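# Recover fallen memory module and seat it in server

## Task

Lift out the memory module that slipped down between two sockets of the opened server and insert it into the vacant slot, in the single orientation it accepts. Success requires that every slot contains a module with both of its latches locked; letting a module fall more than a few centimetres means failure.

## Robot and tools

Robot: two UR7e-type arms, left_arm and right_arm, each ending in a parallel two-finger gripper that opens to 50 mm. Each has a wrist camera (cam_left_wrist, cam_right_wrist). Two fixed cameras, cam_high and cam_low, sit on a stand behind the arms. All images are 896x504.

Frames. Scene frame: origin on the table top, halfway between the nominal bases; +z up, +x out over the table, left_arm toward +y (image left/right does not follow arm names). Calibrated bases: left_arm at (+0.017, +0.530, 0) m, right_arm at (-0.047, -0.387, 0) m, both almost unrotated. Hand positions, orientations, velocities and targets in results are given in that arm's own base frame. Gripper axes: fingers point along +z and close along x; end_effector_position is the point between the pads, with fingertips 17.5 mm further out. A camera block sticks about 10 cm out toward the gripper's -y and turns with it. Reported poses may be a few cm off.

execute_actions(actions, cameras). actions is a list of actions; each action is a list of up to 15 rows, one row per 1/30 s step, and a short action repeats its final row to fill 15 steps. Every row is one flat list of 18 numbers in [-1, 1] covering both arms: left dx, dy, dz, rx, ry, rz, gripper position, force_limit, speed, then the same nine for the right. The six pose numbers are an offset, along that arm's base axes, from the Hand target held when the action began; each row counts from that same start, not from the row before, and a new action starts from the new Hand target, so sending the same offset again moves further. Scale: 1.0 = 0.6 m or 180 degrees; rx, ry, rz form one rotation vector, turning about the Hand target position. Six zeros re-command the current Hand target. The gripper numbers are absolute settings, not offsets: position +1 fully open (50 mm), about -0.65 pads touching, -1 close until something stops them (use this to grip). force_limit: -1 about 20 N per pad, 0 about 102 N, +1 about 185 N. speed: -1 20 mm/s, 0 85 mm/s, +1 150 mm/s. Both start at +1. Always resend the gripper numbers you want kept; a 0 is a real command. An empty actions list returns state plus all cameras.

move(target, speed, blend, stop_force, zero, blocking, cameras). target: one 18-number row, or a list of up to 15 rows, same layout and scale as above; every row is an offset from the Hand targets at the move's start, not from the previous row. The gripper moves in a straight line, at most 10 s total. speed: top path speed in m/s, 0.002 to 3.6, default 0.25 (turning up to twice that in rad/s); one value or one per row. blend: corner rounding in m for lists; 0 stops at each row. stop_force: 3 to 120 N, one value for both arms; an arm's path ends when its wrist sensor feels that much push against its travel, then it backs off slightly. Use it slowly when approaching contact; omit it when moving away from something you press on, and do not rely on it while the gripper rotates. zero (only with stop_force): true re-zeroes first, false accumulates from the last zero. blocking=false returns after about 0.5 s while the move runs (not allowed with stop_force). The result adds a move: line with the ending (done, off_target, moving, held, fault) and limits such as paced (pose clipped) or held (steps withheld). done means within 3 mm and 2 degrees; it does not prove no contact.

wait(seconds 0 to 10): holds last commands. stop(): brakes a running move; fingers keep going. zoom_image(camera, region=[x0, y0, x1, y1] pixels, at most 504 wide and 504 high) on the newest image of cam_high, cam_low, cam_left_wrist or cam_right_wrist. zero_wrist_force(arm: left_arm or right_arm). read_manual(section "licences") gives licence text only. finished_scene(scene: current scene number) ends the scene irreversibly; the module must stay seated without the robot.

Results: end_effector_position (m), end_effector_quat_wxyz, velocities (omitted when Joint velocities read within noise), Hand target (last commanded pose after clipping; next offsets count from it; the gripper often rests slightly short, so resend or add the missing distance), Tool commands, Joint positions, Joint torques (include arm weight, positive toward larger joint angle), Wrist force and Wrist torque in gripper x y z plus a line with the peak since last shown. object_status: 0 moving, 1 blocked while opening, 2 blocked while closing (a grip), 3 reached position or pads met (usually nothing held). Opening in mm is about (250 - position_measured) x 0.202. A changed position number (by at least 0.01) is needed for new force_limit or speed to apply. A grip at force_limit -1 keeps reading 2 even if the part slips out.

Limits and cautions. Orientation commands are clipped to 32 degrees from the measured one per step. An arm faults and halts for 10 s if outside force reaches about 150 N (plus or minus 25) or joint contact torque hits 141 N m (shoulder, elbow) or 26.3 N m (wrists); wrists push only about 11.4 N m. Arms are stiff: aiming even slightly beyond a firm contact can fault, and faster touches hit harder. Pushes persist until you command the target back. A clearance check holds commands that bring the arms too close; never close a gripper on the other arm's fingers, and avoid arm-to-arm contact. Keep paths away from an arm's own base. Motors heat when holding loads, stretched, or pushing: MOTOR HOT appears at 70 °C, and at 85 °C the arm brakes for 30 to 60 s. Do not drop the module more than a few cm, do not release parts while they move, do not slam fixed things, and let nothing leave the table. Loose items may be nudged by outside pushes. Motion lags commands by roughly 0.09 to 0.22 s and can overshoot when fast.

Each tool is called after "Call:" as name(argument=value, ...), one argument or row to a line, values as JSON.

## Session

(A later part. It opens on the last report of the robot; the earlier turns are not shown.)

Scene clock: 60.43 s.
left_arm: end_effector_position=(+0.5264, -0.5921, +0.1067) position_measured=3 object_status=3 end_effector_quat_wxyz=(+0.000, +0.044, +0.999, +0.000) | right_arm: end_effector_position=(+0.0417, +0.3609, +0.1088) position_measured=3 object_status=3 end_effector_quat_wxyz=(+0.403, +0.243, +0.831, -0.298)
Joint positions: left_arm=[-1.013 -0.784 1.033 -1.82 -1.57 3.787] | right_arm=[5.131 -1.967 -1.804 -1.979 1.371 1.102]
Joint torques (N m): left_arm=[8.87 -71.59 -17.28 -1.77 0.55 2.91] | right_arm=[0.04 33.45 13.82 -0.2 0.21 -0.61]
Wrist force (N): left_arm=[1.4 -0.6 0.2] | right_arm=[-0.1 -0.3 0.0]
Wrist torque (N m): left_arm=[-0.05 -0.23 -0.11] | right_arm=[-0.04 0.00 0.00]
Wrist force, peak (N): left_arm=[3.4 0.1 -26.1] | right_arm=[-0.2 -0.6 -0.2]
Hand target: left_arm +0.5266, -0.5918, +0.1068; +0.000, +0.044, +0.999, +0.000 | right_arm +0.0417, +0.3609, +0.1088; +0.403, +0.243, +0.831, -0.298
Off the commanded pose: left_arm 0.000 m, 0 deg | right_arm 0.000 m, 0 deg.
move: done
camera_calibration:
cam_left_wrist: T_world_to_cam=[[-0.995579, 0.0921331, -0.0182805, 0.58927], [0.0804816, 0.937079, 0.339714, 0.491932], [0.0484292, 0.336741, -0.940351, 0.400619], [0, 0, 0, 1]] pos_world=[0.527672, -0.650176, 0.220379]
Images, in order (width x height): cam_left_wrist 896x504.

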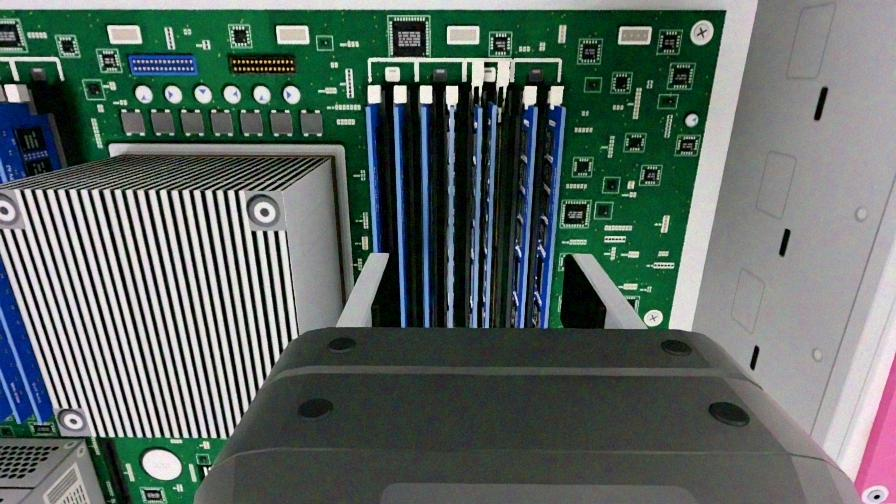

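Call:
move(
  target=[
    [0,0.05,0.2,0,0,0,-0.25,-0.7,1, 0,0,0,0,0,0,1,1,1],
    [-0.18,0.5927,0.339,0,0,0,-0.25,-0.7,1, 0,0,0,0,0,0,1,1,1],
  ],
  cameras=["cam_high"],
  speed=0.25,
  blend=0.04,
)

Scene clock: 68.37 s.
left_arm: end_effector_position=(+0.4186, -0.2364, +0.3101) position_measured=189 object_status=3 end_effector_quat_wxyz=(+0.000, +0.044, +0.999, +0.000) | right_arm: end_effector_position=(+0.0417, +0.3609, +0.1088) position_measured=3 object_status=3 end_effector_quat_wxyz=(+0.403, +0.243, +0.831, -0.298)
Joint positions: left_arm=[-0.795 -1.641 1.685 -1.615 -1.57 4.005] | right_arm=[5.131 -1.967 -1.804 -1.979 1.371 1.102]
Joint torques (N m): left_arm=[8.58 -35.52 -18.77 -2.02 -1.99 3.1] | right_arm=[0.22 35.02 14.09 -0.16 0.38 -0.8]
Wrist force (N): left_arm=[1.6 -0.3 0.3] | right_arm=[-0.1 -0.2 0.1]
Wrist torque (N m): left_arm=[-0.01 -0.27 -0.12] | right_arm=[-0.03 0.01 0.00]
Wrist force, peak (N): left_arm=[2.2 -0.8 1.8] | right_arm=[-0.3 -0.6 0.0]
Hand target: left_arm +0.4186, -0.2362, +0.3102; +0.000, +0.044, +0.999, +0.000 | right_arm +0.0417, +0.3609, +0.1088; +0.403, +0.243, +0.831, -0.298
Off the commanded pose: left_arm 0.000 m, 0 deg | right_arm 0.000 m, 0 deg.
move: done
Images, in order (width x height): cam_high 896x504.

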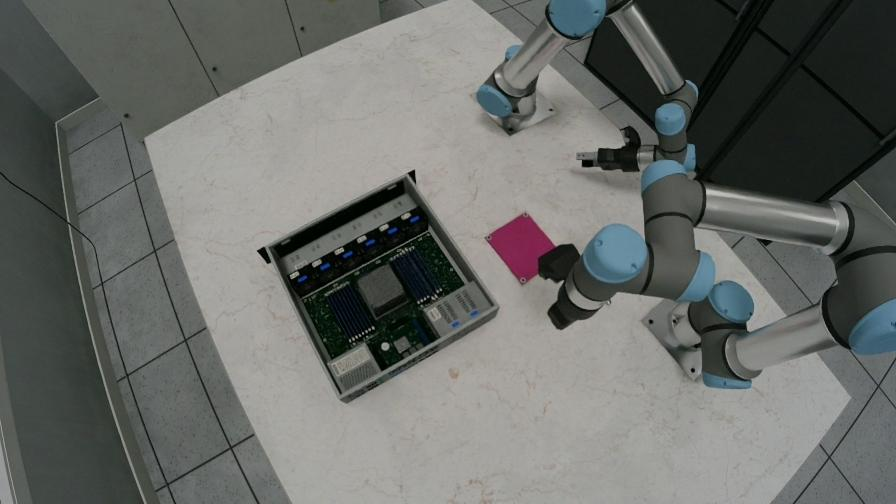

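Call:
move(
  target=[
    [0,0,0,0,0,0,-0.25,-0.7,1, 0,0,0.25,0.0,0.0,0.0,-0.25,-0.7,0.5],
    [0,0,0,0,0,0,-0.25,-0.7,1, 0.55,-0.07,0.46,0.2013,0.2723,0.1641,-0.25,-0.7,0.5],
  ],
  cameras=["cam_high","cam_right_wrist"],
  speed=0.25,
)

Scene clock: 76.10 s.
left_arm: end_effector_position=(+0.4186, -0.2362, +0.3102) position_measured=189 object_status=3 end_effector_quat_wxyz=(+0.000, +0.044, +0.999, +0.000) | right_arm: end_effector_position=(+0.3717, +0.3189, +0.3848) position_measured=189 object_status=3 end_effector_quat_wxyz=(+0.000, +0.000, +1.000, +0.000)
Joint positions: left_arm=[-0.795 -1.641 1.685 -1.615 -1.57 4.005] | right_arm=[4.126 -1.532 -1.465 -1.716 1.571 -0.586]
Joint torques (N m): left_arm=[8.99 -34.86 -19.34 -1.94 -2.15 2.94] | right_arm=[-11.53 15.35 29.15 0.91 1.77 -2.34]
Wrist force (N): left_arm=[1.7 -0.3 0.2] | right_arm=[-2.7 -1.6 1.3]
Wrist torque (N m): left_arm=[-0.01 -0.30 -0.12] | right_arm=[-0.24 0.19 -0.21]
Wrist force, peak (N): left_arm=[2.2 -0.3 0.4] | right_arm=[-3.9 -2.0 1.0]
Hand target: left_arm +0.4186, -0.2362, +0.3102; +0.000, +0.044, +0.999, +0.000 | right_arm +0.3717, +0.3189, +0.3848; +0.000, +0.000, +1.000, +0.000
Off the commanded pose: left_arm 0.000 m, 0 deg | right_arm 0.000 m, 0 deg.
move: done
camera_calibration:
cam_right_wrist: T_world_to_cam=[[-0.999737, -0.0203835, 0.0105519, 0.377022], [-0.0153099, 0.93471, 0.355081, -0.416367], [-0.0171007, 0.354826, -0.934776, 0.382483], [0, 0, 0, 1]] pos_world=[0.377089, 0.261153, 0.501401]
Images, in order (width x height): cam_high 896x504, cam_right_wrist 896x504.

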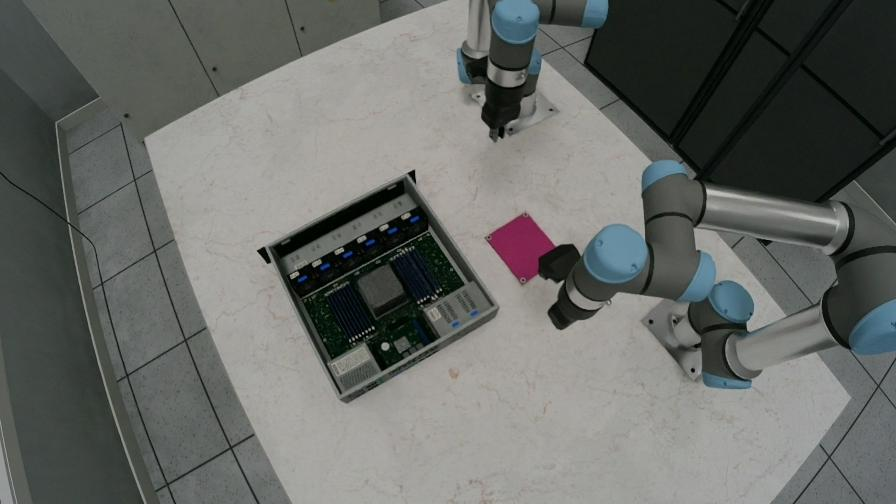

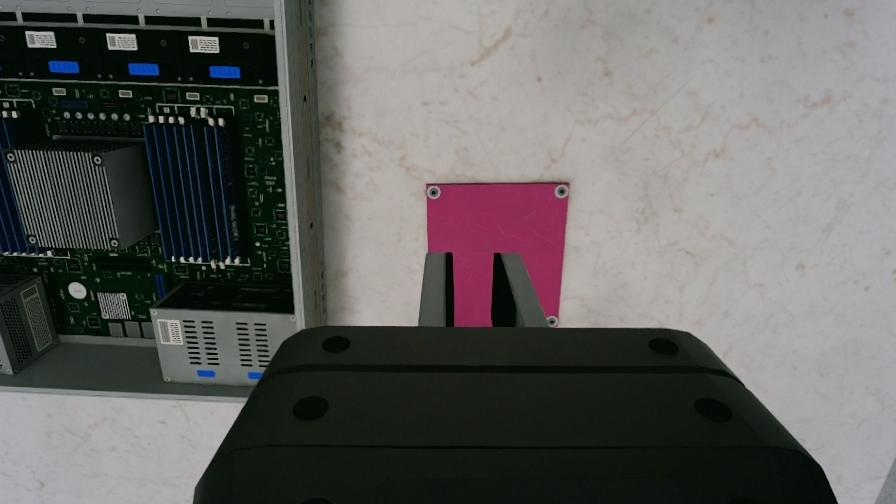

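Call:
move(
  target=[
    [0,0,0,0,0,0,-0.25,-0.7,1, 0.4162,0.089,-0.1,0,0,-0.0108,-0.25,-0.7,0.5],
    [0,0,0,0,0,0,-0.25,-0.7,1, 0.4162,0.089,-0.475,0,0,-0.0108,-0.25,-0.7,0.5],
  ],
  cameras=["cam_right_wrist"],
  speed=0.2,
  blend=0.03,
)

Call:
zoom_image(
  camera="cam_right_wrist",
  region=[360, 100, 600, 340],
)

Scene clock: 80.97 s.
left_arm: end_effector_position=(+0.4186, -0.2362, +0.3102) position_measured=189 object_status=3 end_effector_quat_wxyz=(+0.000, +0.044, +0.999, +0.000) | right_arm: end_effector_position=(+0.6214, +0.3723, +0.1000) position_measured=189 object_status=3 end_effector_quat_wxyz=(+0.000, +0.017, +1.000, +0.000) end_effector_velocity=(+0.000, -0.001, -0.002) end_effector_angular_velocity=(+0.000, +0.000, +0.000)
Joint positions: left_arm=[-0.795 -1.641 1.685 -1.615 -1.57 4.005] | right_arm=[3.866 -2.197 -1.331 -1.185 1.572 -0.812]
Joint velocities: left_arm=[within noise] | right_arm=[-0.001 -0.002 -0.003 0.005 0 -0.001]
Joint torques (N m): left_arm=[8.6 -35.1 -18.55 -2.3 -2 2.94] | right_arm=[0.44 42.57 15.93 4.59 -1.76 1.4]
Wrist force (N): left_arm=[1.3 -0.2 0.1] | right_arm=[-3.0 -1.5 1.4]
Wrist torque (N m): left_arm=[0.01 -0.24 -0.12] | right_arm=[-0.23 0.22 -0.23]
Wrist force, peak (N): left_arm=[2.2 -0.2 0.2] | right_arm=[-3.1 -1.5 3.2]
Hand target: left_arm +0.4186, -0.2362, +0.3102; +0.000, +0.044, +0.999, +0.000 | right_arm +0.6215, +0.3723, +0.0998; +0.000, +0.017, +1.000, +0.000
Off the commanded pose: left_arm 0.000 m, 0 deg | right_arm 0.000 m, 0 deg.
move: done
camera_calibration:
cam_right_wrist: T_world_to_cam=[[-0.999851, 0.013334, 0.0109499, 0.618249], [0.016354, 0.93468, 0.355114, -0.381057], [-0.0054996, 0.35524, -0.934759, 0.0941997], [0, 0, 0, 1]] pos_world=[0.624907, 0.314459, 0.216603]
Images, in order (width x height): cam_right_wrist 896x504.

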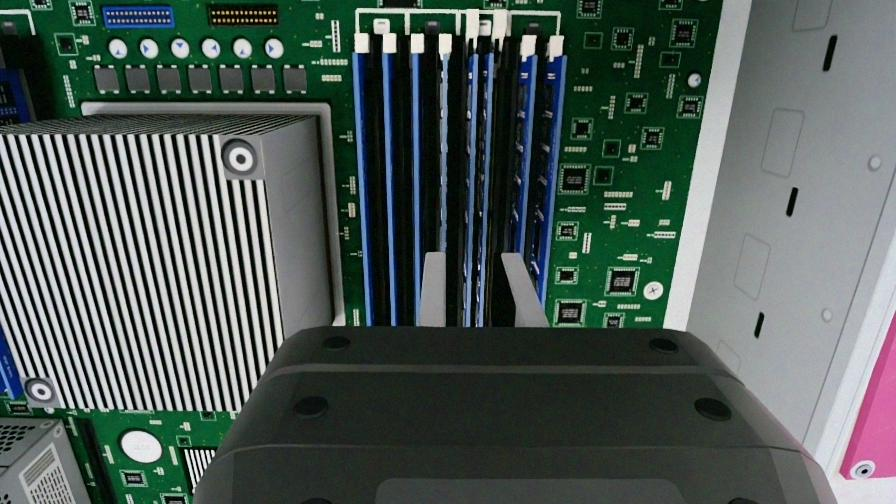

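Scaled by 2.100 from the camera's 896x504 image, which has a finer 1280x720 frame.

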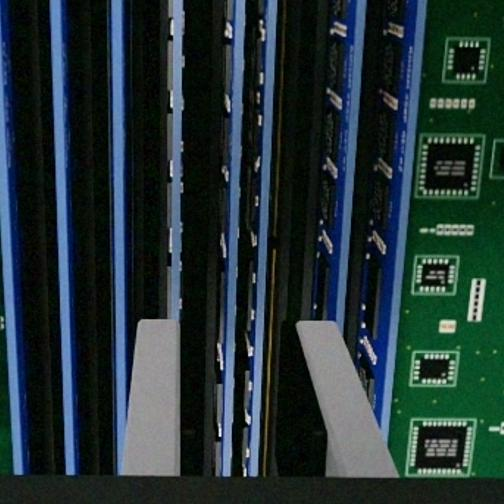

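Call:
move(
  target=[0,0,0,0,0,0,-0.25,-0.7,1, -0.0005,0,-0.0438,0,0,0,-0.25,-0.7,0.5],
  speed=0.015,
  stop_force=6,
)

Call:
execute_actions(
  actions=[
    [[0,0,0,0,0,0,-0.25,-0.7,1,0,0,0,0,0,0,-1,-0.7,-0.8]],
  ],
  cameras=["cam_right_wrist"],
)

Scene clock: 87.10 s.
left_arm: end_effector_position=(+0.4186, -0.2362, +0.3102) position_measured=189 object_status=3 end_effector_quat_wxyz=(+0.000, +0.044, +0.999, +0.000) | right_arm: end_effector_position=(+0.6212, +0.3723, +0.0736) position_measured=189 object_status=3 end_effector_quat_wxyz=(+0.000, +0.017, +1.000, +0.000)
Joint positions: left_arm=[-0.795 -1.641 1.685 -1.615 -1.57 4.005] | right_arm=[3.866 -2.222 -1.362 -1.129 1.572 -0.812]
Joint torques (N m): left_arm=[8.04 -35.15 -19.23 -2.64 -1.99 2.89] | right_arm=[12.24 41.93 15.26 4.38 -1.39 2.06]
Wrist force (N): left_arm=[1.7 -0.2 0.2] | right_arm=[-2.9 -1.5 1.6]
Wrist torque (N m): left_arm=[0.01 -0.30 -0.12] | right_arm=[-0.21 0.22 -0.26]
Wrist force, peak (N): left_arm=[2.1 -0.2 0.3] | right_arm=[-3.3 -1.8 1.4]
Hand target: left_arm +0.4186, -0.2362, +0.3102; +0.000, +0.044, +0.999, +0.000 | right_arm +0.6212, +0.3723, +0.0736; +0.000, +0.017, +1.000, +0.000
Off the commanded pose: left_arm 0.000 m, 0 deg | right_arm 0.000 m, 0 deg.
move: done

Scene clock: 87.80 s.
left_arm: end_effector_position=(+0.4186, -0.2362, +0.3102) position_measured=189 object_status=3 end_effector_quat_wxyz=(+0.000, +0.044, +0.999, +0.000) | right_arm: end_effector_position=(+0.6212, +0.3723, +0.0736) position_measured=248 object_status=2 end_effector_quat_wxyz=(+0.000, +0.017, +1.000, +0.000)
Joint positions: left_arm=[-0.795 -1.641 1.685 -1.615 -1.57 4.005] | right_arm=[3.866 -2.222 -1.362 -1.129 1.572 -0.812]
Joint torques (N m): left_arm=[8.89 -34.09 -18.83 -2.55 -2.2 2.7] | right_arm=[12.01 42 15.64 4.41 -1.4 1.97]
Wrist force (N): left_arm=[1.7 -0.5 -0.1] | right_arm=[-2.8 -1.7 1.1]
Wrist torque (N m): left_arm=[-0.04 -0.30 -0.12] | right_arm=[-0.25 0.20 -0.25]
Wrist force, peak (N): left_arm=[2.0 -0.6 0.1] | right_arm=[-3.0 -2.0 1.6]
Hand target: left_arm +0.4186, -0.2362, +0.3102; +0.000, +0.044, +0.999, +0.000 | right_arm +0.6212, +0.3723, +0.0736; +0.000, +0.017, +1.000, +0.000
Off the commanded pose: left_arm 0.000 m, 0 deg | right_arm 0.000 m, 0 deg.
camera_calibration:
cam_right_wrist: T_world_to_cam=[[-0.999852, 0.0133689, 0.0108564, 0.618246], [0.0163535, 0.934667, 0.355148, -0.371679], [-0.00539923, 0.355273, -0.934747, 0.0694449], [0, 0, 0, 1]] pos_world=[0.624607, 0.314459, 0.190203]
Images, in order (width x height): cam_right_wrist 896x504.

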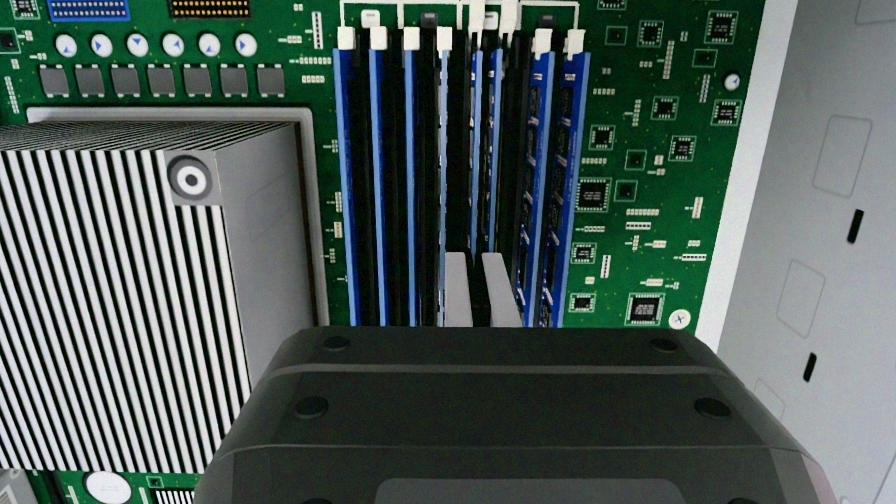

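Call:
move(
  target=[0,0,0,0,0,0,-0.25,-0.7,1, 0,0,0.07,0,0,0,-1,-0.7,-0.8],
  speed=0.02,
  cameras=["cam_right_wrist"],
)

Scene clock: 91.40 s.
left_arm: end_effector_position=(+0.4186, -0.2362, +0.3102) position_measured=189 object_status=3 end_effector_quat_wxyz=(+0.000, +0.044, +0.999, +0.000) | right_arm: end_effector_position=(+0.6212, +0.3723, +0.1154) position_measured=248 object_status=2 end_effector_quat_wxyz=(+0.000, +0.017, +1.000, +0.000)
Joint positions: left_arm=[-0.795 -1.641 1.685 -1.615 -1.57 4.005] | right_arm=[3.866 -2.183 -1.312 -1.217 1.572 -0.812]
Joint torques (N m): left_arm=[9.16 -35 -18.87 -2.71 -1.97 2.85] | right_arm=[11.31 53.72 28.75 1.14 -1.71 1.34]
Wrist force (N): left_arm=[2.0 -0.3 0.6] | right_arm=[-2.7 -1.7 1.6]
Wrist torque (N m): left_arm=[0.00 -0.34 -0.12] | right_arm=[-0.26 0.18 -0.27]
Wrist force, peak (N): left_arm=[2.1 -0.2 0.1] | right_arm=[-3.3 -1.9 1.4]
Hand target: left_arm +0.4186, -0.2362, +0.3102; +0.000, +0.044, +0.999, +0.000 | right_arm +0.6212, +0.3723, +0.1156; +0.000, +0.017, +1.000, +0.000
Off the commanded pose: left_arm 0.000 m, 0 deg | right_arm 0.000 m, 0 deg.
move: done
camera_calibration:
cam_right_wrist: T_world_to_cam=[[-0.999852, 0.0133689, 0.0108564, 0.617792], [0.0163535, 0.934667, 0.355148, -0.386525], [-0.00539923, 0.355273, -0.934747, 0.108517], [0, 0, 0, 1]] pos_world=[0.624607, 0.314459, 0.232003]
Images, in order (width x height): cam_right_wrist 896x504.

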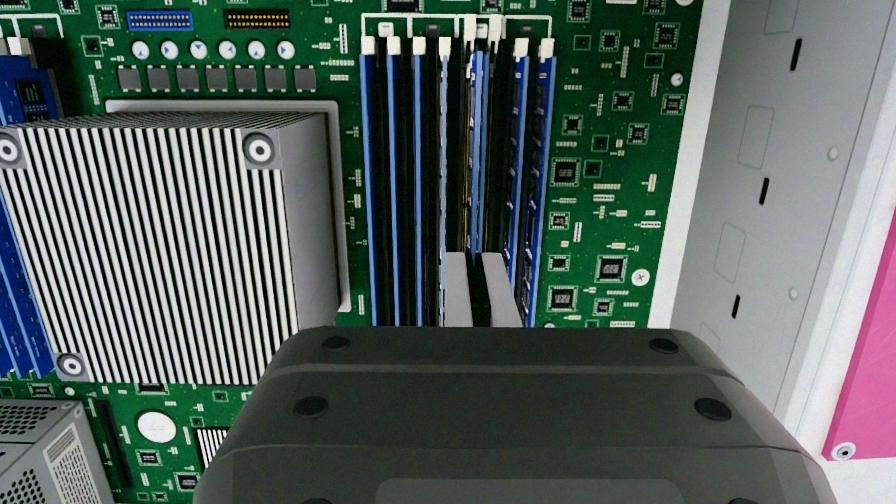

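Call:
move(
  target=[
    [0,0,0,0,0,0,-0.25,-0.7,1, 0,0,0.25,0,0,0,-1,-0.7,-0.8],
    [0,0,0,0,0,0,-0.25,-0.7,1, -0.143,-0.091,0.449,0,0,0,-1,-0.7,-0.8],
    [0,0,0,0,0,0,-0.25,-0.7,1, -0.367,-0.506,0.349,0,0,0,-1,-0.7,-0.8],
  ],
  speed=[0.06,0.15,0.2],
  blend=[0.02,0.03,0],
  cameras=["cam_low","cam_high"],
)

Call:
zoom_image(
  camera="cam_low",
  region=[360, 160, 560, 290],
)

Scene clock: 99.60 s.
left_arm: end_effector_position=(+0.4186, -0.2362, +0.3102) position_measured=189 object_status=3 end_effector_quat_wxyz=(+0.000, +0.044, +0.999, +0.000) | right_arm: end_effector_position=(+0.4011, +0.0690, +0.3250) position_measured=248 object_status=2 end_effector_quat_wxyz=(+0.000, +0.017, +1.000, +0.000)
Joint positions: left_arm=[-0.795 -1.641 1.685 -1.615 -1.57 4.005] | right_arm=[3.645 -1.316 -1.799 -1.597 1.571 -1.033]
Joint torques (N m): left_arm=[8.14 -34.97 -18.33 -3.26 -1.82 2.8] | right_arm=[-10.37 18.35 17.04 4.64 2.2 -2.15]
Wrist force (N): left_arm=[1.4 -0.3 0.5] | right_arm=[-2.2 -1.6 1.7]
Wrist torque (N m): left_arm=[-0.01 -0.26 -0.12] | right_arm=[-0.24 0.10 -0.28]
Wrist force, peak (N): left_arm=[2.1 0.0 0.0] | right_arm=[-3.9 -1.9 2.2]
Hand target: left_arm +0.4186, -0.2362, +0.3102; +0.000, +0.044, +0.999, +0.000 | right_arm +0.4010, +0.0687, +0.3250; +0.000, +0.017, +1.000, +0.000
Off the commanded pose: left_arm 0.000 m, 0 deg | right_arm 0.000 m, 0 deg.
move: done
Images, in order (width x height): cam_high 896x504, cam_low 896x504.

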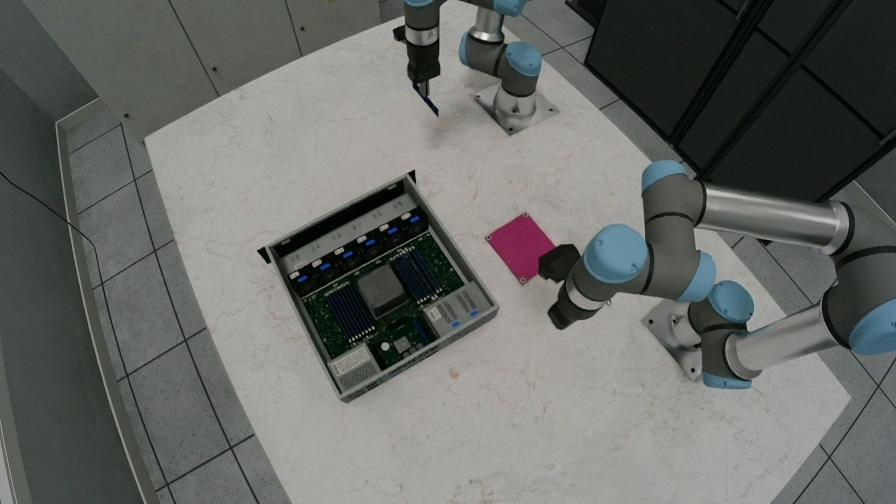

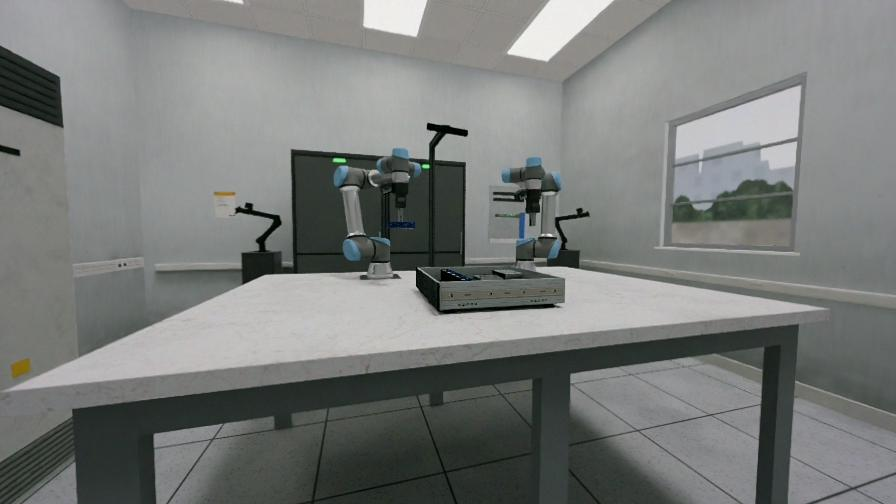

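Scaled by 2.520 from the camera's 896x504 image, which has a finer 1280x720 frame.

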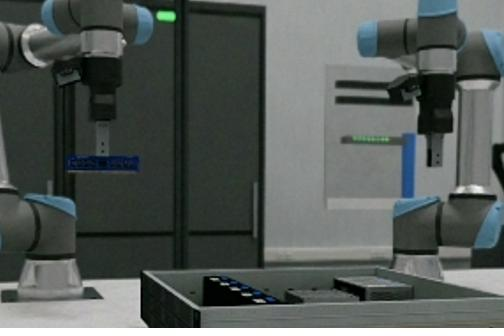

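Call:
move(
  target=[
    [0.1732,-0.564,0,0,0,0,-0.485,-0.7,-0.5, 0,0,0,0,0,0,-1,-0.7,-0.8],
    [0.1732,-0.564,-0.335,0,0,0,-0.485,-0.7,-0.5, 0,0,0,0,0,0,-1,-0.7,-0.8],
  ],
  speed=0.2,
  blend=0.03,
  cameras=["cam_left_wrist"],
)

Call:
zoom_image(
  camera="cam_left_wrist",
  region=[370, 30, 600, 260],
)

Scene clock: 105.60 s.
left_arm: end_effector_position=(+0.5225, -0.5746, +0.1094) position_measured=225 object_status=3 end_effector_quat_wxyz=(+0.000, +0.044, +0.999, +0.000) | right_arm: end_effector_position=(+0.4010, +0.0687, +0.3250) position_measured=248 object_status=2 end_effector_quat_wxyz=(+0.000, +0.017, +1.000, +0.000)
Joint positions: left_arm=[-1.006 -0.827 1.102 -1.847 -1.57 3.795] | right_arm=[3.645 -1.316 -1.8 -1.597 1.571 -1.034]
Joint torques (N m): left_arm=[-6.43 -44.36 -17.45 -4.56 2.08 -2.29] | right_arm=[-10.83 19.3 17.26 4.36 2.1 -2.3]
Wrist force (N): left_arm=[1.4 -0.3 0.3] | right_arm=[-2.6 -2.0 1.5]
Wrist torque (N m): left_arm=[-0.02 -0.23 0.03] | right_arm=[-0.31 0.16 -0.28]
Wrist force, peak (N): left_arm=[2.4 1.8 0.2] | right_arm=[-2.7 -2.0 1.9]
Hand target: left_arm +0.5225, -0.5746, +0.1092; +0.000, +0.044, +0.999, +0.000 | right_arm +0.4010, +0.0687, +0.3250; +0.000, +0.017, +1.000, +0.000
Off the commanded pose: left_arm 0.000 m, 0 deg | right_arm 0.000 m, 0 deg.
move: done
camera_calibration:
cam_left_wrist: T_world_to_cam=[[-0.995584, 0.0920988, -0.0181871, 0.583687], [0.0804812, 0.937082, 0.339707, 0.474908], [0.0483294, 0.336743, -0.940356, 0.397608], [0, 0, 0, 1]] pos_world=[0.523672, -0.632676, 0.223179]
Images, in order (width x height): cam_left_wrist 896x504.

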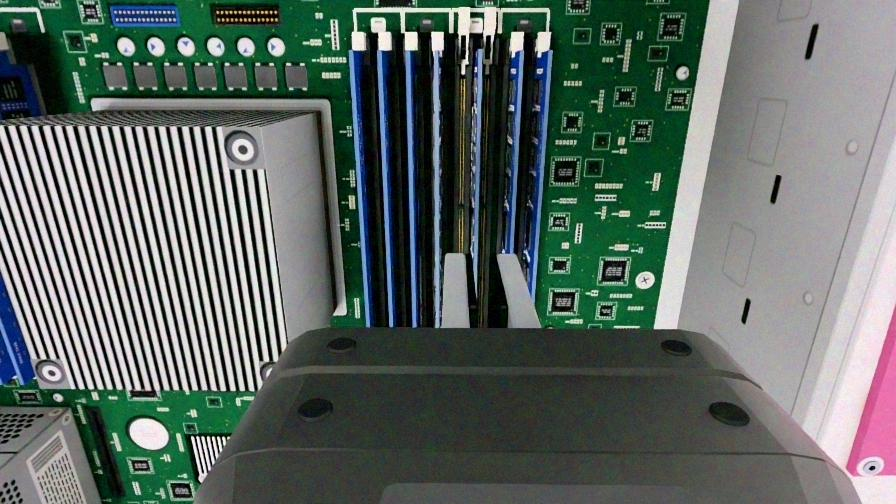

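Scaled by 2.191 from the camera's 896x504 image, which has a finer 1280x720 frame.

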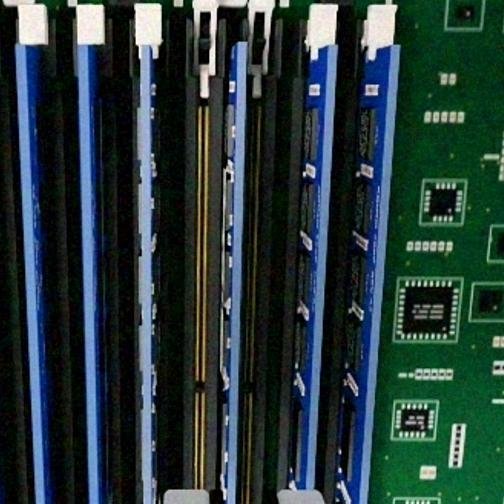

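Call:
move(
  target=[-0.001,0,-0.072,0,0,0,-0.485,-0.7,-0.5, 0,0,0,0,0,0,-1,-0.7,-0.8],
  speed=0.015,
  stop_force=5,
  cameras=["cam_left_wrist"],
)

Call:
zoom_image(
  camera="cam_left_wrist",
  region=[370, 60, 600, 290],
)

Scene clock: 113.87 s.
left_arm: end_effector_position=(+0.5219, -0.5746, +0.0660) position_measured=225 object_status=3 end_effector_quat_wxyz=(+0.000, +0.044, +0.999, +0.000) | right_arm: end_effector_position=(+0.4010, +0.0687, +0.3250) position_measured=248 object_status=2 end_effector_quat_wxyz=(+0.000, +0.017, +1.000, +0.000)
Joint positions: left_arm=[-1.006 -0.792 1.157 -1.936 -1.57 3.794] | right_arm=[3.645 -1.316 -1.8 -1.597 1.571 -1.034]
Joint torques (N m): left_arm=[-7.44 -44.25 -16.9 -4.44 1.42 -2.76] | right_arm=[-9.75 18.19 17.37 4.41 1.97 -2.06]
Wrist force (N): left_arm=[1.7 -0.6 0.1] | right_arm=[-2.2 -1.6 1.5]
Wrist torque (N m): left_arm=[-0.05 -0.28 0.01] | right_arm=[-0.25 0.10 -0.28]
Wrist force, peak (N): left_arm=[2.1 -0.6 0.3] | right_arm=[-2.5 -1.9 1.8]
Hand target: left_arm +0.5219, -0.5746, +0.0660; +0.000, +0.044, +0.999, +0.000 | right_arm +0.4010, +0.0687, +0.3250; +0.000, +0.017, +1.000, +0.000
Off the commanded pose: left_arm 0.000 m, 0 deg | right_arm 0.000 m, 0 deg.
move: done
camera_calibration:
cam_left_wrist: T_world_to_cam=[[-0.995584, 0.0920988, -0.0181871, 0.5824], [0.0804812, 0.937082, 0.339707, 0.489691], [0.0483294, 0.336743, -0.940356, 0.35682], [0, 0, 0, 1]] pos_world=[0.523172, -0.632676, 0.179779]
Images, in order (width x height): cam_left_wrist 896x504.

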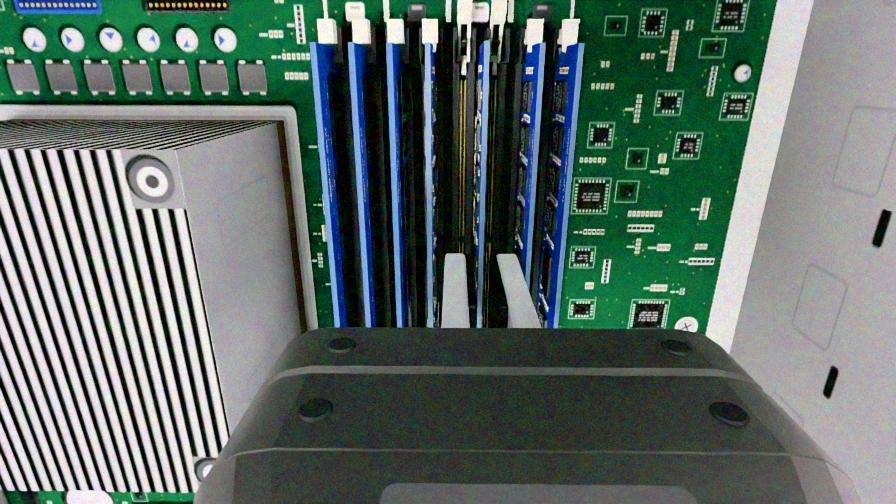

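Scaled by 2.191 from the camera's 896x504 image, which has a finer 1280x720 frame.

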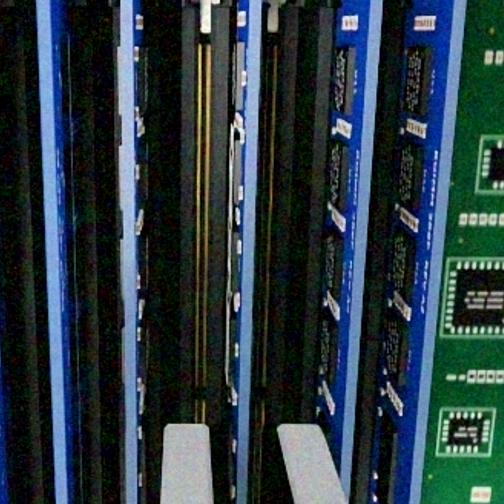

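Call:
move(
  target=[-0.0007,0,-0.01,0,0,0,-0.485,-0.7,-0.5, 0,0,0,0,0,0,-1,-0.7,-0.8],
  speed=0.01,
  stop_force=5,
)

Call:
execute_actions(
  actions=[
    [[0,0,0,0,0,0,-1,-0.7,-0.8,0,0,0,0,0,0,-1,-0.7,-0.8]],
  ],
)

Scene clock: 117.07 s.
left_arm: end_effector_position=(+0.5215, -0.5746, +0.0600) position_measured=225 object_status=3 end_effector_quat_wxyz=(+0.000, +0.044, +0.999, +0.000) | right_arm: end_effector_position=(+0.4010, +0.0687, +0.3250) position_measured=248 object_status=2 end_effector_quat_wxyz=(+0.000, +0.017, +1.000, +0.000)
Joint positions: left_arm=[-1.007 -0.787 1.165 -1.949 -1.57 3.794] | right_arm=[3.645 -1.316 -1.8 -1.597 1.571 -1.034]
Joint torques (N m): left_arm=[-7.12 -44.58 -17.67 -4.86 1.48 -2.74] | right_arm=[-10 19.27 17.14 4.22 1.97 -2.07]
Wrist force (N): left_arm=[1.6 -0.6 0.1] | right_arm=[-2.4 -1.9 1.5]
Wrist torque (N m): left_arm=[-0.04 -0.27 0.01] | right_arm=[-0.28 0.14 -0.29]
Wrist force, peak (N): left_arm=[2.1 -0.2 0.2] | right_arm=[-2.7 -1.9 1.8]
Hand target: left_arm +0.5215, -0.5746, +0.0600; +0.000, +0.044, +0.999, +0.000 | right_arm +0.4010, +0.0687, +0.3250; +0.000, +0.017, +1.000, +0.000
Off the commanded pose: left_arm 0.000 m, 0 deg | right_arm 0.000 m, 0 deg.
move: done

Scene clock: 117.77 s.
left_arm: end_effector_position=(+0.5215, -0.5746, +0.0600) position_measured=237 object_status=2 end_effector_quat_wxyz=(+0.000, +0.044, +0.999, +0.000) | right_arm: end_effector_position=(+0.4010, +0.0687, +0.3250) position_measured=248 object_status=2 end_effector_quat_wxyz=(+0.000, +0.017, +1.000, +0.000)
Joint positions: left_arm=[-1.007 -0.787 1.165 -1.949 -1.57 3.794] | right_arm=[3.645 -1.316 -1.8 -1.597 1.571 -1.034]
Joint torques (N m): left_arm=[-6.33 -44.75 -17.52 -4.1 1.94 -2.5] | right_arm=[-10.68 19.72 17 4.45 2.02 -1.9]
Wrist force (N): left_arm=[1.7 0.0 0.4] | right_arm=[-2.2 -1.8 1.5]
Wrist torque (N m): left_arm=[0.04 -0.28 0.02] | right_arm=[-0.27 0.10 -0.28]
Wrist force, peak (N): left_arm=[1.9 -0.7 0.3] | right_arm=[-2.4 -1.9 1.7]
Hand target: left_arm +0.5215, -0.5746, +0.0600; +0.000, +0.044, +0.999, +0.000 | right_arm +0.4010, +0.0687, +0.3250; +0.000, +0.017, +1.000, +0.000
Off the commanded pose: left_arm 0.000 m, 0 deg | right_arm 0.000 m, 0 deg.

Call:
move(
  target=[0,0,0.12,0,0,0,-1,-0.7,-0.8, 0,0,0,0,0,0,-1,-0.7,-0.8],
  speed=0.03,
  cameras=["cam_left_wrist"],
)

Call:
move(
  target=[0,0.15,0.25,0,0,0,-1,-0.7,-0.8, 0,0,0,0,0,0,-1,-0.7,-0.8],
  speed=0.12,
  cameras=["cam_low"],
)

Call:
zoom_image(
  camera="cam_low",
  region=[440, 160, 560, 280],
)

Scene clock: 122.87 s.
left_arm: end_effector_position=(+0.5215, -0.5746, +0.1319) position_measured=237 object_status=2 end_effector_quat_wxyz=(+0.000, +0.044, +0.999, +0.000) | right_arm: end_effector_position=(+0.4010, +0.0687, +0.3250) position_measured=248 object_status=2 end_effector_quat_wxyz=(+0.000, +0.017, +1.000, +0.000)
Joint positions: left_arm=[-1.007 -0.843 1.072 -1.8 -1.57 3.794] | right_arm=[3.645 -1.316 -1.8 -1.597 1.571 -1.034]
Joint torques (N m): left_arm=[-5.04 -70.01 -30.77 -1.65 1.87 -1.29] | right_arm=[-9.36 19.43 17.3 4.48 1.9 -1.94]
Wrist force (N): left_arm=[2.0 -0.6 0.4] | right_arm=[-2.4 -1.9 1.5]
Wrist torque (N m): left_arm=[-0.07 -0.32 0.03] | right_arm=[-0.29 0.13 -0.28]
Wrist force, peak (N): left_arm=[2.2 -0.2 0.2] | right_arm=[-2.6 -1.8 1.9]
Hand target: left_arm +0.5215, -0.5746, +0.1320; +0.000, +0.044, +0.999, +0.000 | right_arm +0.4010, +0.0687, +0.3250; +0.000, +0.017, +1.000, +0.000
Off the commanded pose: left_arm 0.000 m, 0 deg | right_arm 0.000 m, 0 deg.
move: done
camera_calibration:
cam_left_wrist: T_world_to_cam=[[-0.995578, 0.0921356, -0.0182891, 0.583144], [0.0804856, 0.93711, 0.339626, 0.467415], [0.0484306, 0.336653, -0.940383, 0.418616], [0, 0, 0, 1]] pos_world=[0.522672, -0.632676, 0.245578]
Images, in order (width x height): cam_left_wrist 896x504.

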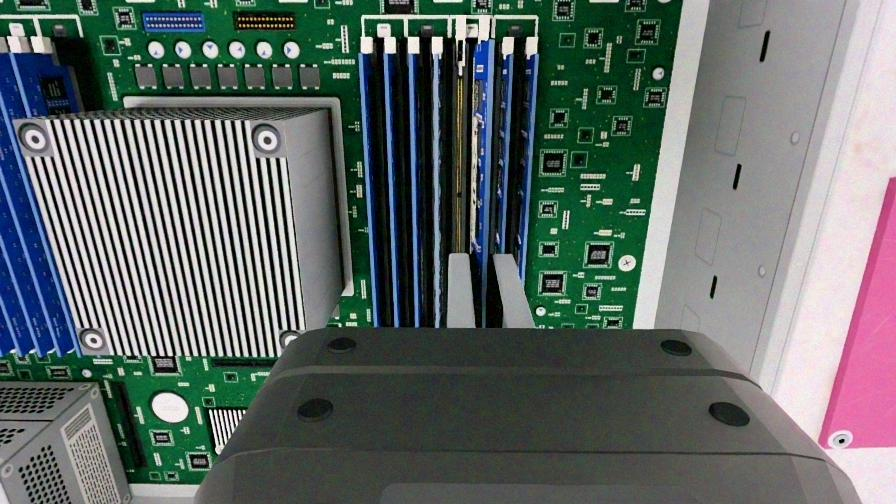

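Scene clock: 124.93 s.
left_arm: end_effector_position=(+0.5215, -0.4847, +0.2818) position_measured=237 object_status=2 end_effector_quat_wxyz=(+0.001, +0.044, +0.999, +0.000) | right_arm: end_effector_position=(+0.4010, +0.0687, +0.3250) position_measured=248 object_status=2 end_effector_quat_wxyz=(+0.000, +0.017, +1.000, +0.000)
Joint positions: left_arm=[-0.938 -1.061 1.042 -1.552 -1.57 3.863] | right_arm=[3.645 -1.316 -1.8 -1.597 1.571 -1.034]
Joint torques (N m): left_arm=[8.97 -61.16 -30.77 -2.03 -0.3 2.81] | right_arm=[-10.59 18.69 17.01 4.25 2.03 -1.89]
Wrist force (N): left_arm=[1.7 -0.3 0.6] | right_arm=[-2.3 -1.4 1.5]
Wrist torque (N m): left_arm=[-0.01 -0.29 -0.11] | right_arm=[-0.21 0.12 -0.28]
Wrist force, peak (N): left_arm=[1.8 -1.3 1.0] | right_arm=[-2.6 -2.0 1.7]
Hand target: left_arm +0.5215, -0.4846, +0.2820; +0.000, +0.044, +0.999, +0.000 | right_arm +0.4010, +0.0687, +0.3250; +0.000, +0.017, +1.000, +0.000
Off the commanded pose: left_arm 0.000 m, 0 deg | right_arm 0.000 m, 0 deg.
move: done
Images, in order (width x height): cam_low 896x504.

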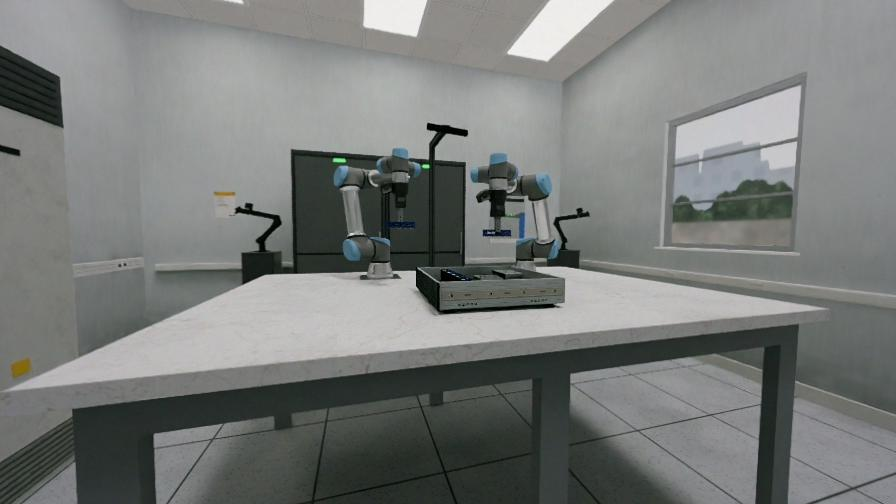

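Scaled by 4.200 from the camera's 896x504 image, which has a finer 1280x720 frame.

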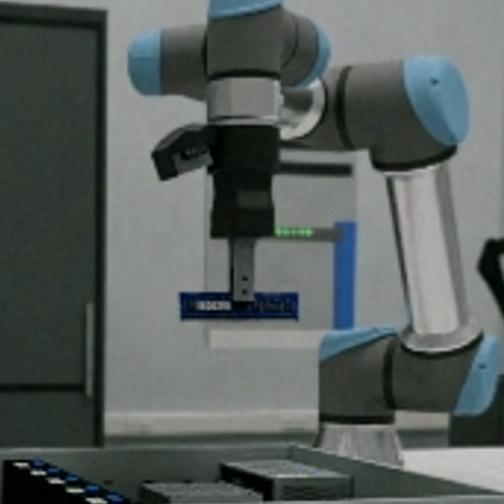

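Call:
move(
  target=[-0.02,0,0,0,0,0.5,-1,-0.7,-0.8, 0,0,0,0,0,0,-1,-0.7,-0.8],
  speed=0.4,
)

Call:
move(
  target=[0,0,0,0,0,0.5,-1,-0.7,-0.8, 0,0,0,0,0,0,-1,-0.7,-0.8],
  speed=0.4,
  cameras=["cam_low"],
)

Scene clock: 129.63 s.
left_arm: end_effector_position=(+0.5095, -0.4846, +0.2820) position_measured=237 object_status=2 end_effector_quat_wxyz=(+0.000, -0.675, +0.738, +0.000) | right_arm: end_effector_position=(+0.4010, +0.0687, +0.3250) position_measured=248 object_status=2 end_effector_quat_wxyz=(+0.000, +0.017, +1.000, +0.000)
Joint positions: left_arm=[-0.951 -1.084 1.077 -1.562 -1.57 2.279] | right_arm=[3.645 -1.316 -1.8 -1.597 1.571 -1.034]
Joint torques (N m): left_arm=[-5.45 -60.16 -18.08 -4.56 2.41 -2.59] | right_arm=[-10.35 19.37 17.46 4.2 1.69 -1.89]
Wrist force (N): left_arm=[1.8 -0.4 0.7] | right_arm=[-2.0 -1.8 1.4]
Wrist torque (N m): left_arm=[-0.03 -0.28 0.01] | right_arm=[-0.28 0.07 -0.28]
Wrist force, peak (N): left_arm=[2.1 -0.4 0.6] | right_arm=[-2.7 -1.9 1.5]
Hand target: left_arm +0.5095, -0.4846, +0.2820; +0.000, -0.675, +0.738, +0.000 | right_arm +0.4010, +0.0687, +0.3250; +0.000, +0.017, +1.000, +0.000
Off the commanded pose: left_arm 0.000 m, 0 deg | right_arm 0.000 m, 0 deg.
move: done

Scene clock: 132.47 s.
left_arm: end_effector_position=(+0.5095, -0.4846, +0.2820) position_measured=237 object_status=2 end_effector_quat_wxyz=(+0.000, +0.999, -0.044, +0.000) | right_arm: end_effector_position=(+0.4010, +0.0687, +0.3250) position_measured=248 object_status=2 end_effector_quat_wxyz=(+0.000, +0.017, +1.000, +0.000)
Joint positions: left_arm=[-0.951 -1.084 1.077 -1.563 -1.572 0.708] | right_arm=[3.645 -1.316 -1.8 -1.597 1.571 -1.034]
Joint torques (N m): left_arm=[-6.77 -59.96 -18.19 -2.83 2.37 -2.58] | right_arm=[-9.86 18.4 17.55 4.1 1.8 -1.79]
Wrist force (N): left_arm=[1.7 -0.2 0.4] | right_arm=[-2.7 -1.7 1.6]
Wrist torque (N m): left_arm=[0.01 -0.27 0.03] | right_arm=[-0.25 0.17 -0.28]
Wrist force, peak (N): left_arm=[2.0 -0.5 0.6] | right_arm=[-2.8 -1.7 1.7]
Hand target: left_arm +0.5095, -0.4846, +0.2820; +0.000, +0.999, -0.044, +0.000 | right_arm +0.4010, +0.0687, +0.3250; +0.000, +0.017, +1.000, +0.000
Off the commanded pose: left_arm 0.000 m, 0 deg | right_arm 0.000 m, 0 deg.
move: done
Images, in order (width x height): cam_low 896x504.

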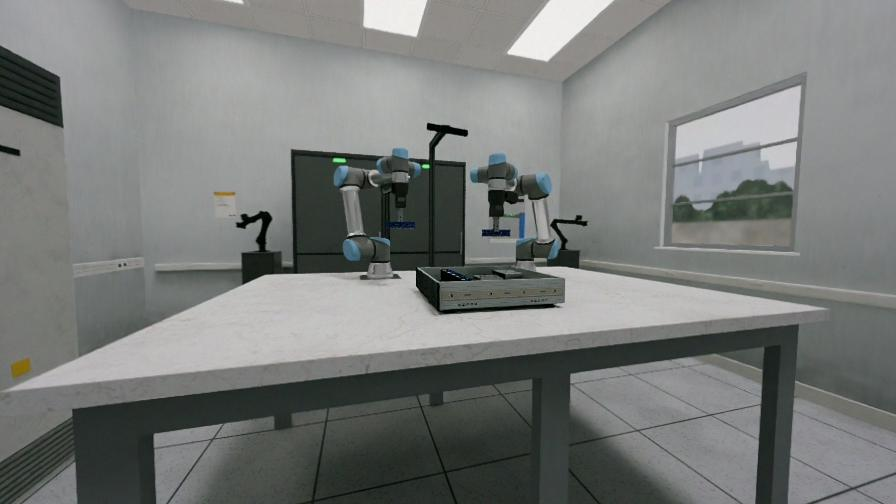

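Call:
move(
  target=[
    [0.0168,-0.1493,0,0,0,0,-1,-0.7,-0.8, 0,0,0,0,0,0,-1,-0.7,-0.8],
    [0.0168,-0.1493,-0.26,0,0,0,-1,-0.7,-0.8, 0,0,0,0,0,0,-1,-0.7,-0.8],
  ],
  speed=0.12,
  cameras=["cam_left_wrist"],
)

Call:
zoom_image(
  camera="cam_left_wrist",
  region=[370, 0, 600, 260],
)

Scene clock: 139.30 s.
left_arm: end_effector_position=(+0.5195, -0.5742, +0.1262) position_measured=237 object_status=2 end_effector_quat_wxyz=(+0.000, +0.999, -0.044, +0.000) | right_arm: end_effector_position=(+0.4010, +0.0687, +0.3250) position_measured=248 object_status=2 end_effector_quat_wxyz=(+0.000, +0.017, +1.000, +0.000)
Joint positions: left_arm=[-1.008 -0.843 1.087 -1.814 -1.572 0.651] | right_arm=[3.645 -1.316 -1.8 -1.597 1.571 -1.034]
Joint torques (N m): left_arm=[-7.4 -44.27 -17.61 -4.48 2.22 -2.59] | right_arm=[-9.69 19.11 17.58 3.93 1.74 -1.8]
Wrist force (N): left_arm=[2.0 -0.4 0.2] | right_arm=[-2.3 -1.6 1.6]
Wrist torque (N m): left_arm=[-0.02 -0.34 0.03] | right_arm=[-0.24 0.12 -0.28]
Wrist force, peak (N): left_arm=[1.5 -1.6 1.0] | right_arm=[-2.8 -1.9 1.6]
Hand target: left_arm +0.5195, -0.5742, +0.1260; +0.000, +0.999, -0.044, +0.000 | right_arm +0.4010, +0.0687, +0.3250; +0.000, +0.017, +1.000, +0.000
Off the commanded pose: left_arm 0.000 m, 0 deg | right_arm 0.000 m, 0 deg.
move: done
camera_calibration:
cam_left_wrist: T_world_to_cam=[[0.995578, -0.0921356, -0.0182891, -0.559202], [-0.0804856, -0.93711, 0.339626, -0.523416], [-0.0484306, -0.336653, -0.940383, 0.0769258], [0, 0, 0, 1]] pos_world=[0.518328, -0.516124, 0.239878]
Images, in order (width x height): cam_left_wrist 896x504.

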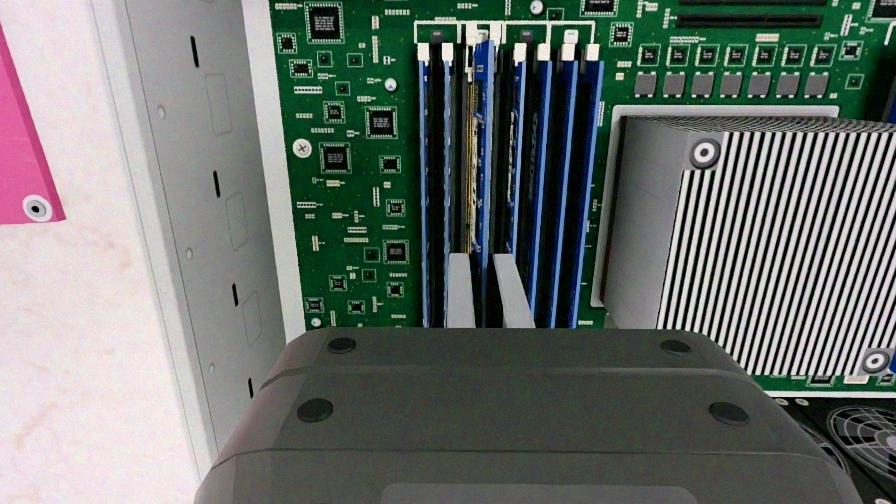

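Scaled by 1.938 from the camera's 896x504 image, which has a finer 1280x720 frame.

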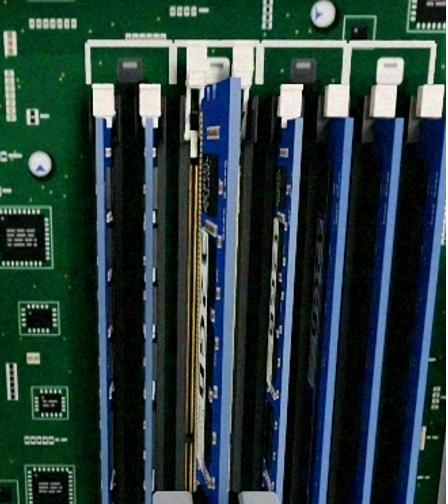

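Call:
move(
  target=[-0.0035,-0.0025,-0.035,0,0,0,-1,-0.7,-0.8, 0,0,0,0,0,0,-1,-0.7,-0.8],
  speed=0.03,
  stop_force=5,
  cameras=["cam_left_wrist"],
)

Call:
zoom_image(
  camera="cam_left_wrist",
  region=[390, 0, 590, 130],
)

Call:
zoom_image(
  camera="cam_left_wrist",
  region=[390, 130, 590, 260],
)

Scene clock: 150.33 s.
left_arm: end_effector_position=(+0.5174, -0.5757, +0.1050) position_measured=237 object_status=2 end_effector_quat_wxyz=(+0.000, +0.999, -0.044, +0.000) | right_arm: end_effector_position=(+0.4010, +0.0687, +0.3250) position_measured=248 object_status=2 end_effector_quat_wxyz=(+0.000, +0.017, +1.000, +0.000)
Joint positions: left_arm=[-1.011 -0.829 1.118 -1.859 -1.572 0.647] | right_arm=[3.645 -1.316 -1.8 -1.597 1.571 -1.034]
Joint torques (N m): left_arm=[-7.4 -43.78 -16.1 -4.33 1.6 -2.71] | right_arm=[-9.14 18.35 17.05 3.94 1.64 -1.64]
Wrist force (N): left_arm=[1.5 -0.4 0.2] | right_arm=[-2.5 -1.8 1.8]
Wrist torque (N m): left_arm=[-0.02 -0.25 0.02] | right_arm=[-0.27 0.15 -0.29]
Wrist force, peak (N): left_arm=[2.0 -0.4 0.3] | right_arm=[-2.4 -2.0 1.9]
Hand target: left_arm +0.5174, -0.5757, +0.1050; +0.000, +0.999, -0.044, +0.000 | right_arm +0.4010, +0.0687, +0.3250; +0.000, +0.017, +1.000, +0.000
Off the commanded pose: left_arm 0.000 m, 0 deg | right_arm 0.000 m, 0 deg.
move: done
camera_calibration:
cam_left_wrist: T_world_to_cam=[[0.995584, -0.0920988, -0.0181871, -0.557642], [-0.0804812, -0.937082, 0.339707, -0.51783], [-0.0483294, -0.336743, -0.940356, 0.0563726], [0, 0, 0, 1]] pos_world=[0.516228, -0.517624, 0.218779]
Images, in order (width x height): cam_left_wrist 896x504.

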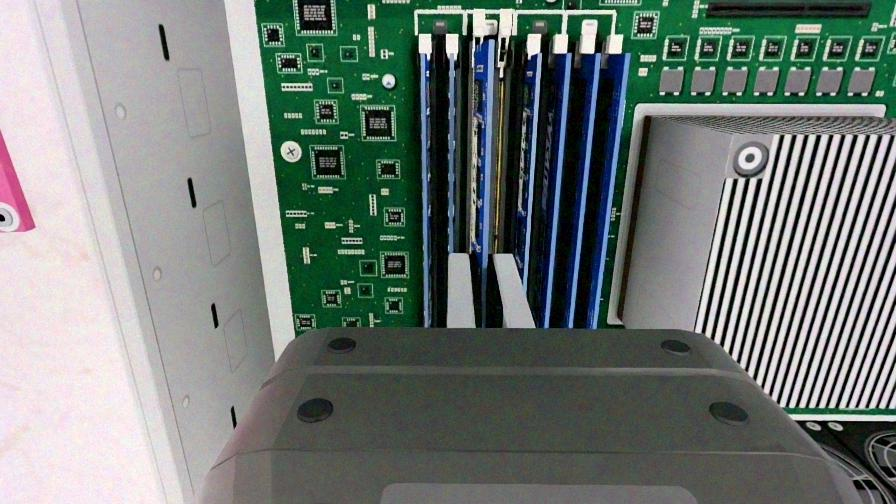

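Scaled by 2.520 from the camera's 896x504 image, which has a finer 1280x720 frame.

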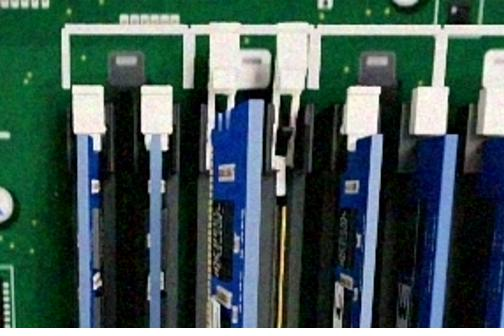

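Scaled by 2.520 from the camera's 896x504 image, which has a finer 1280x720 frame.

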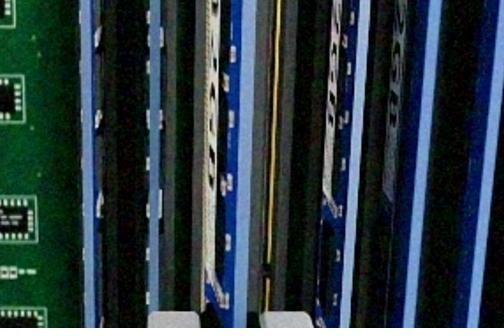

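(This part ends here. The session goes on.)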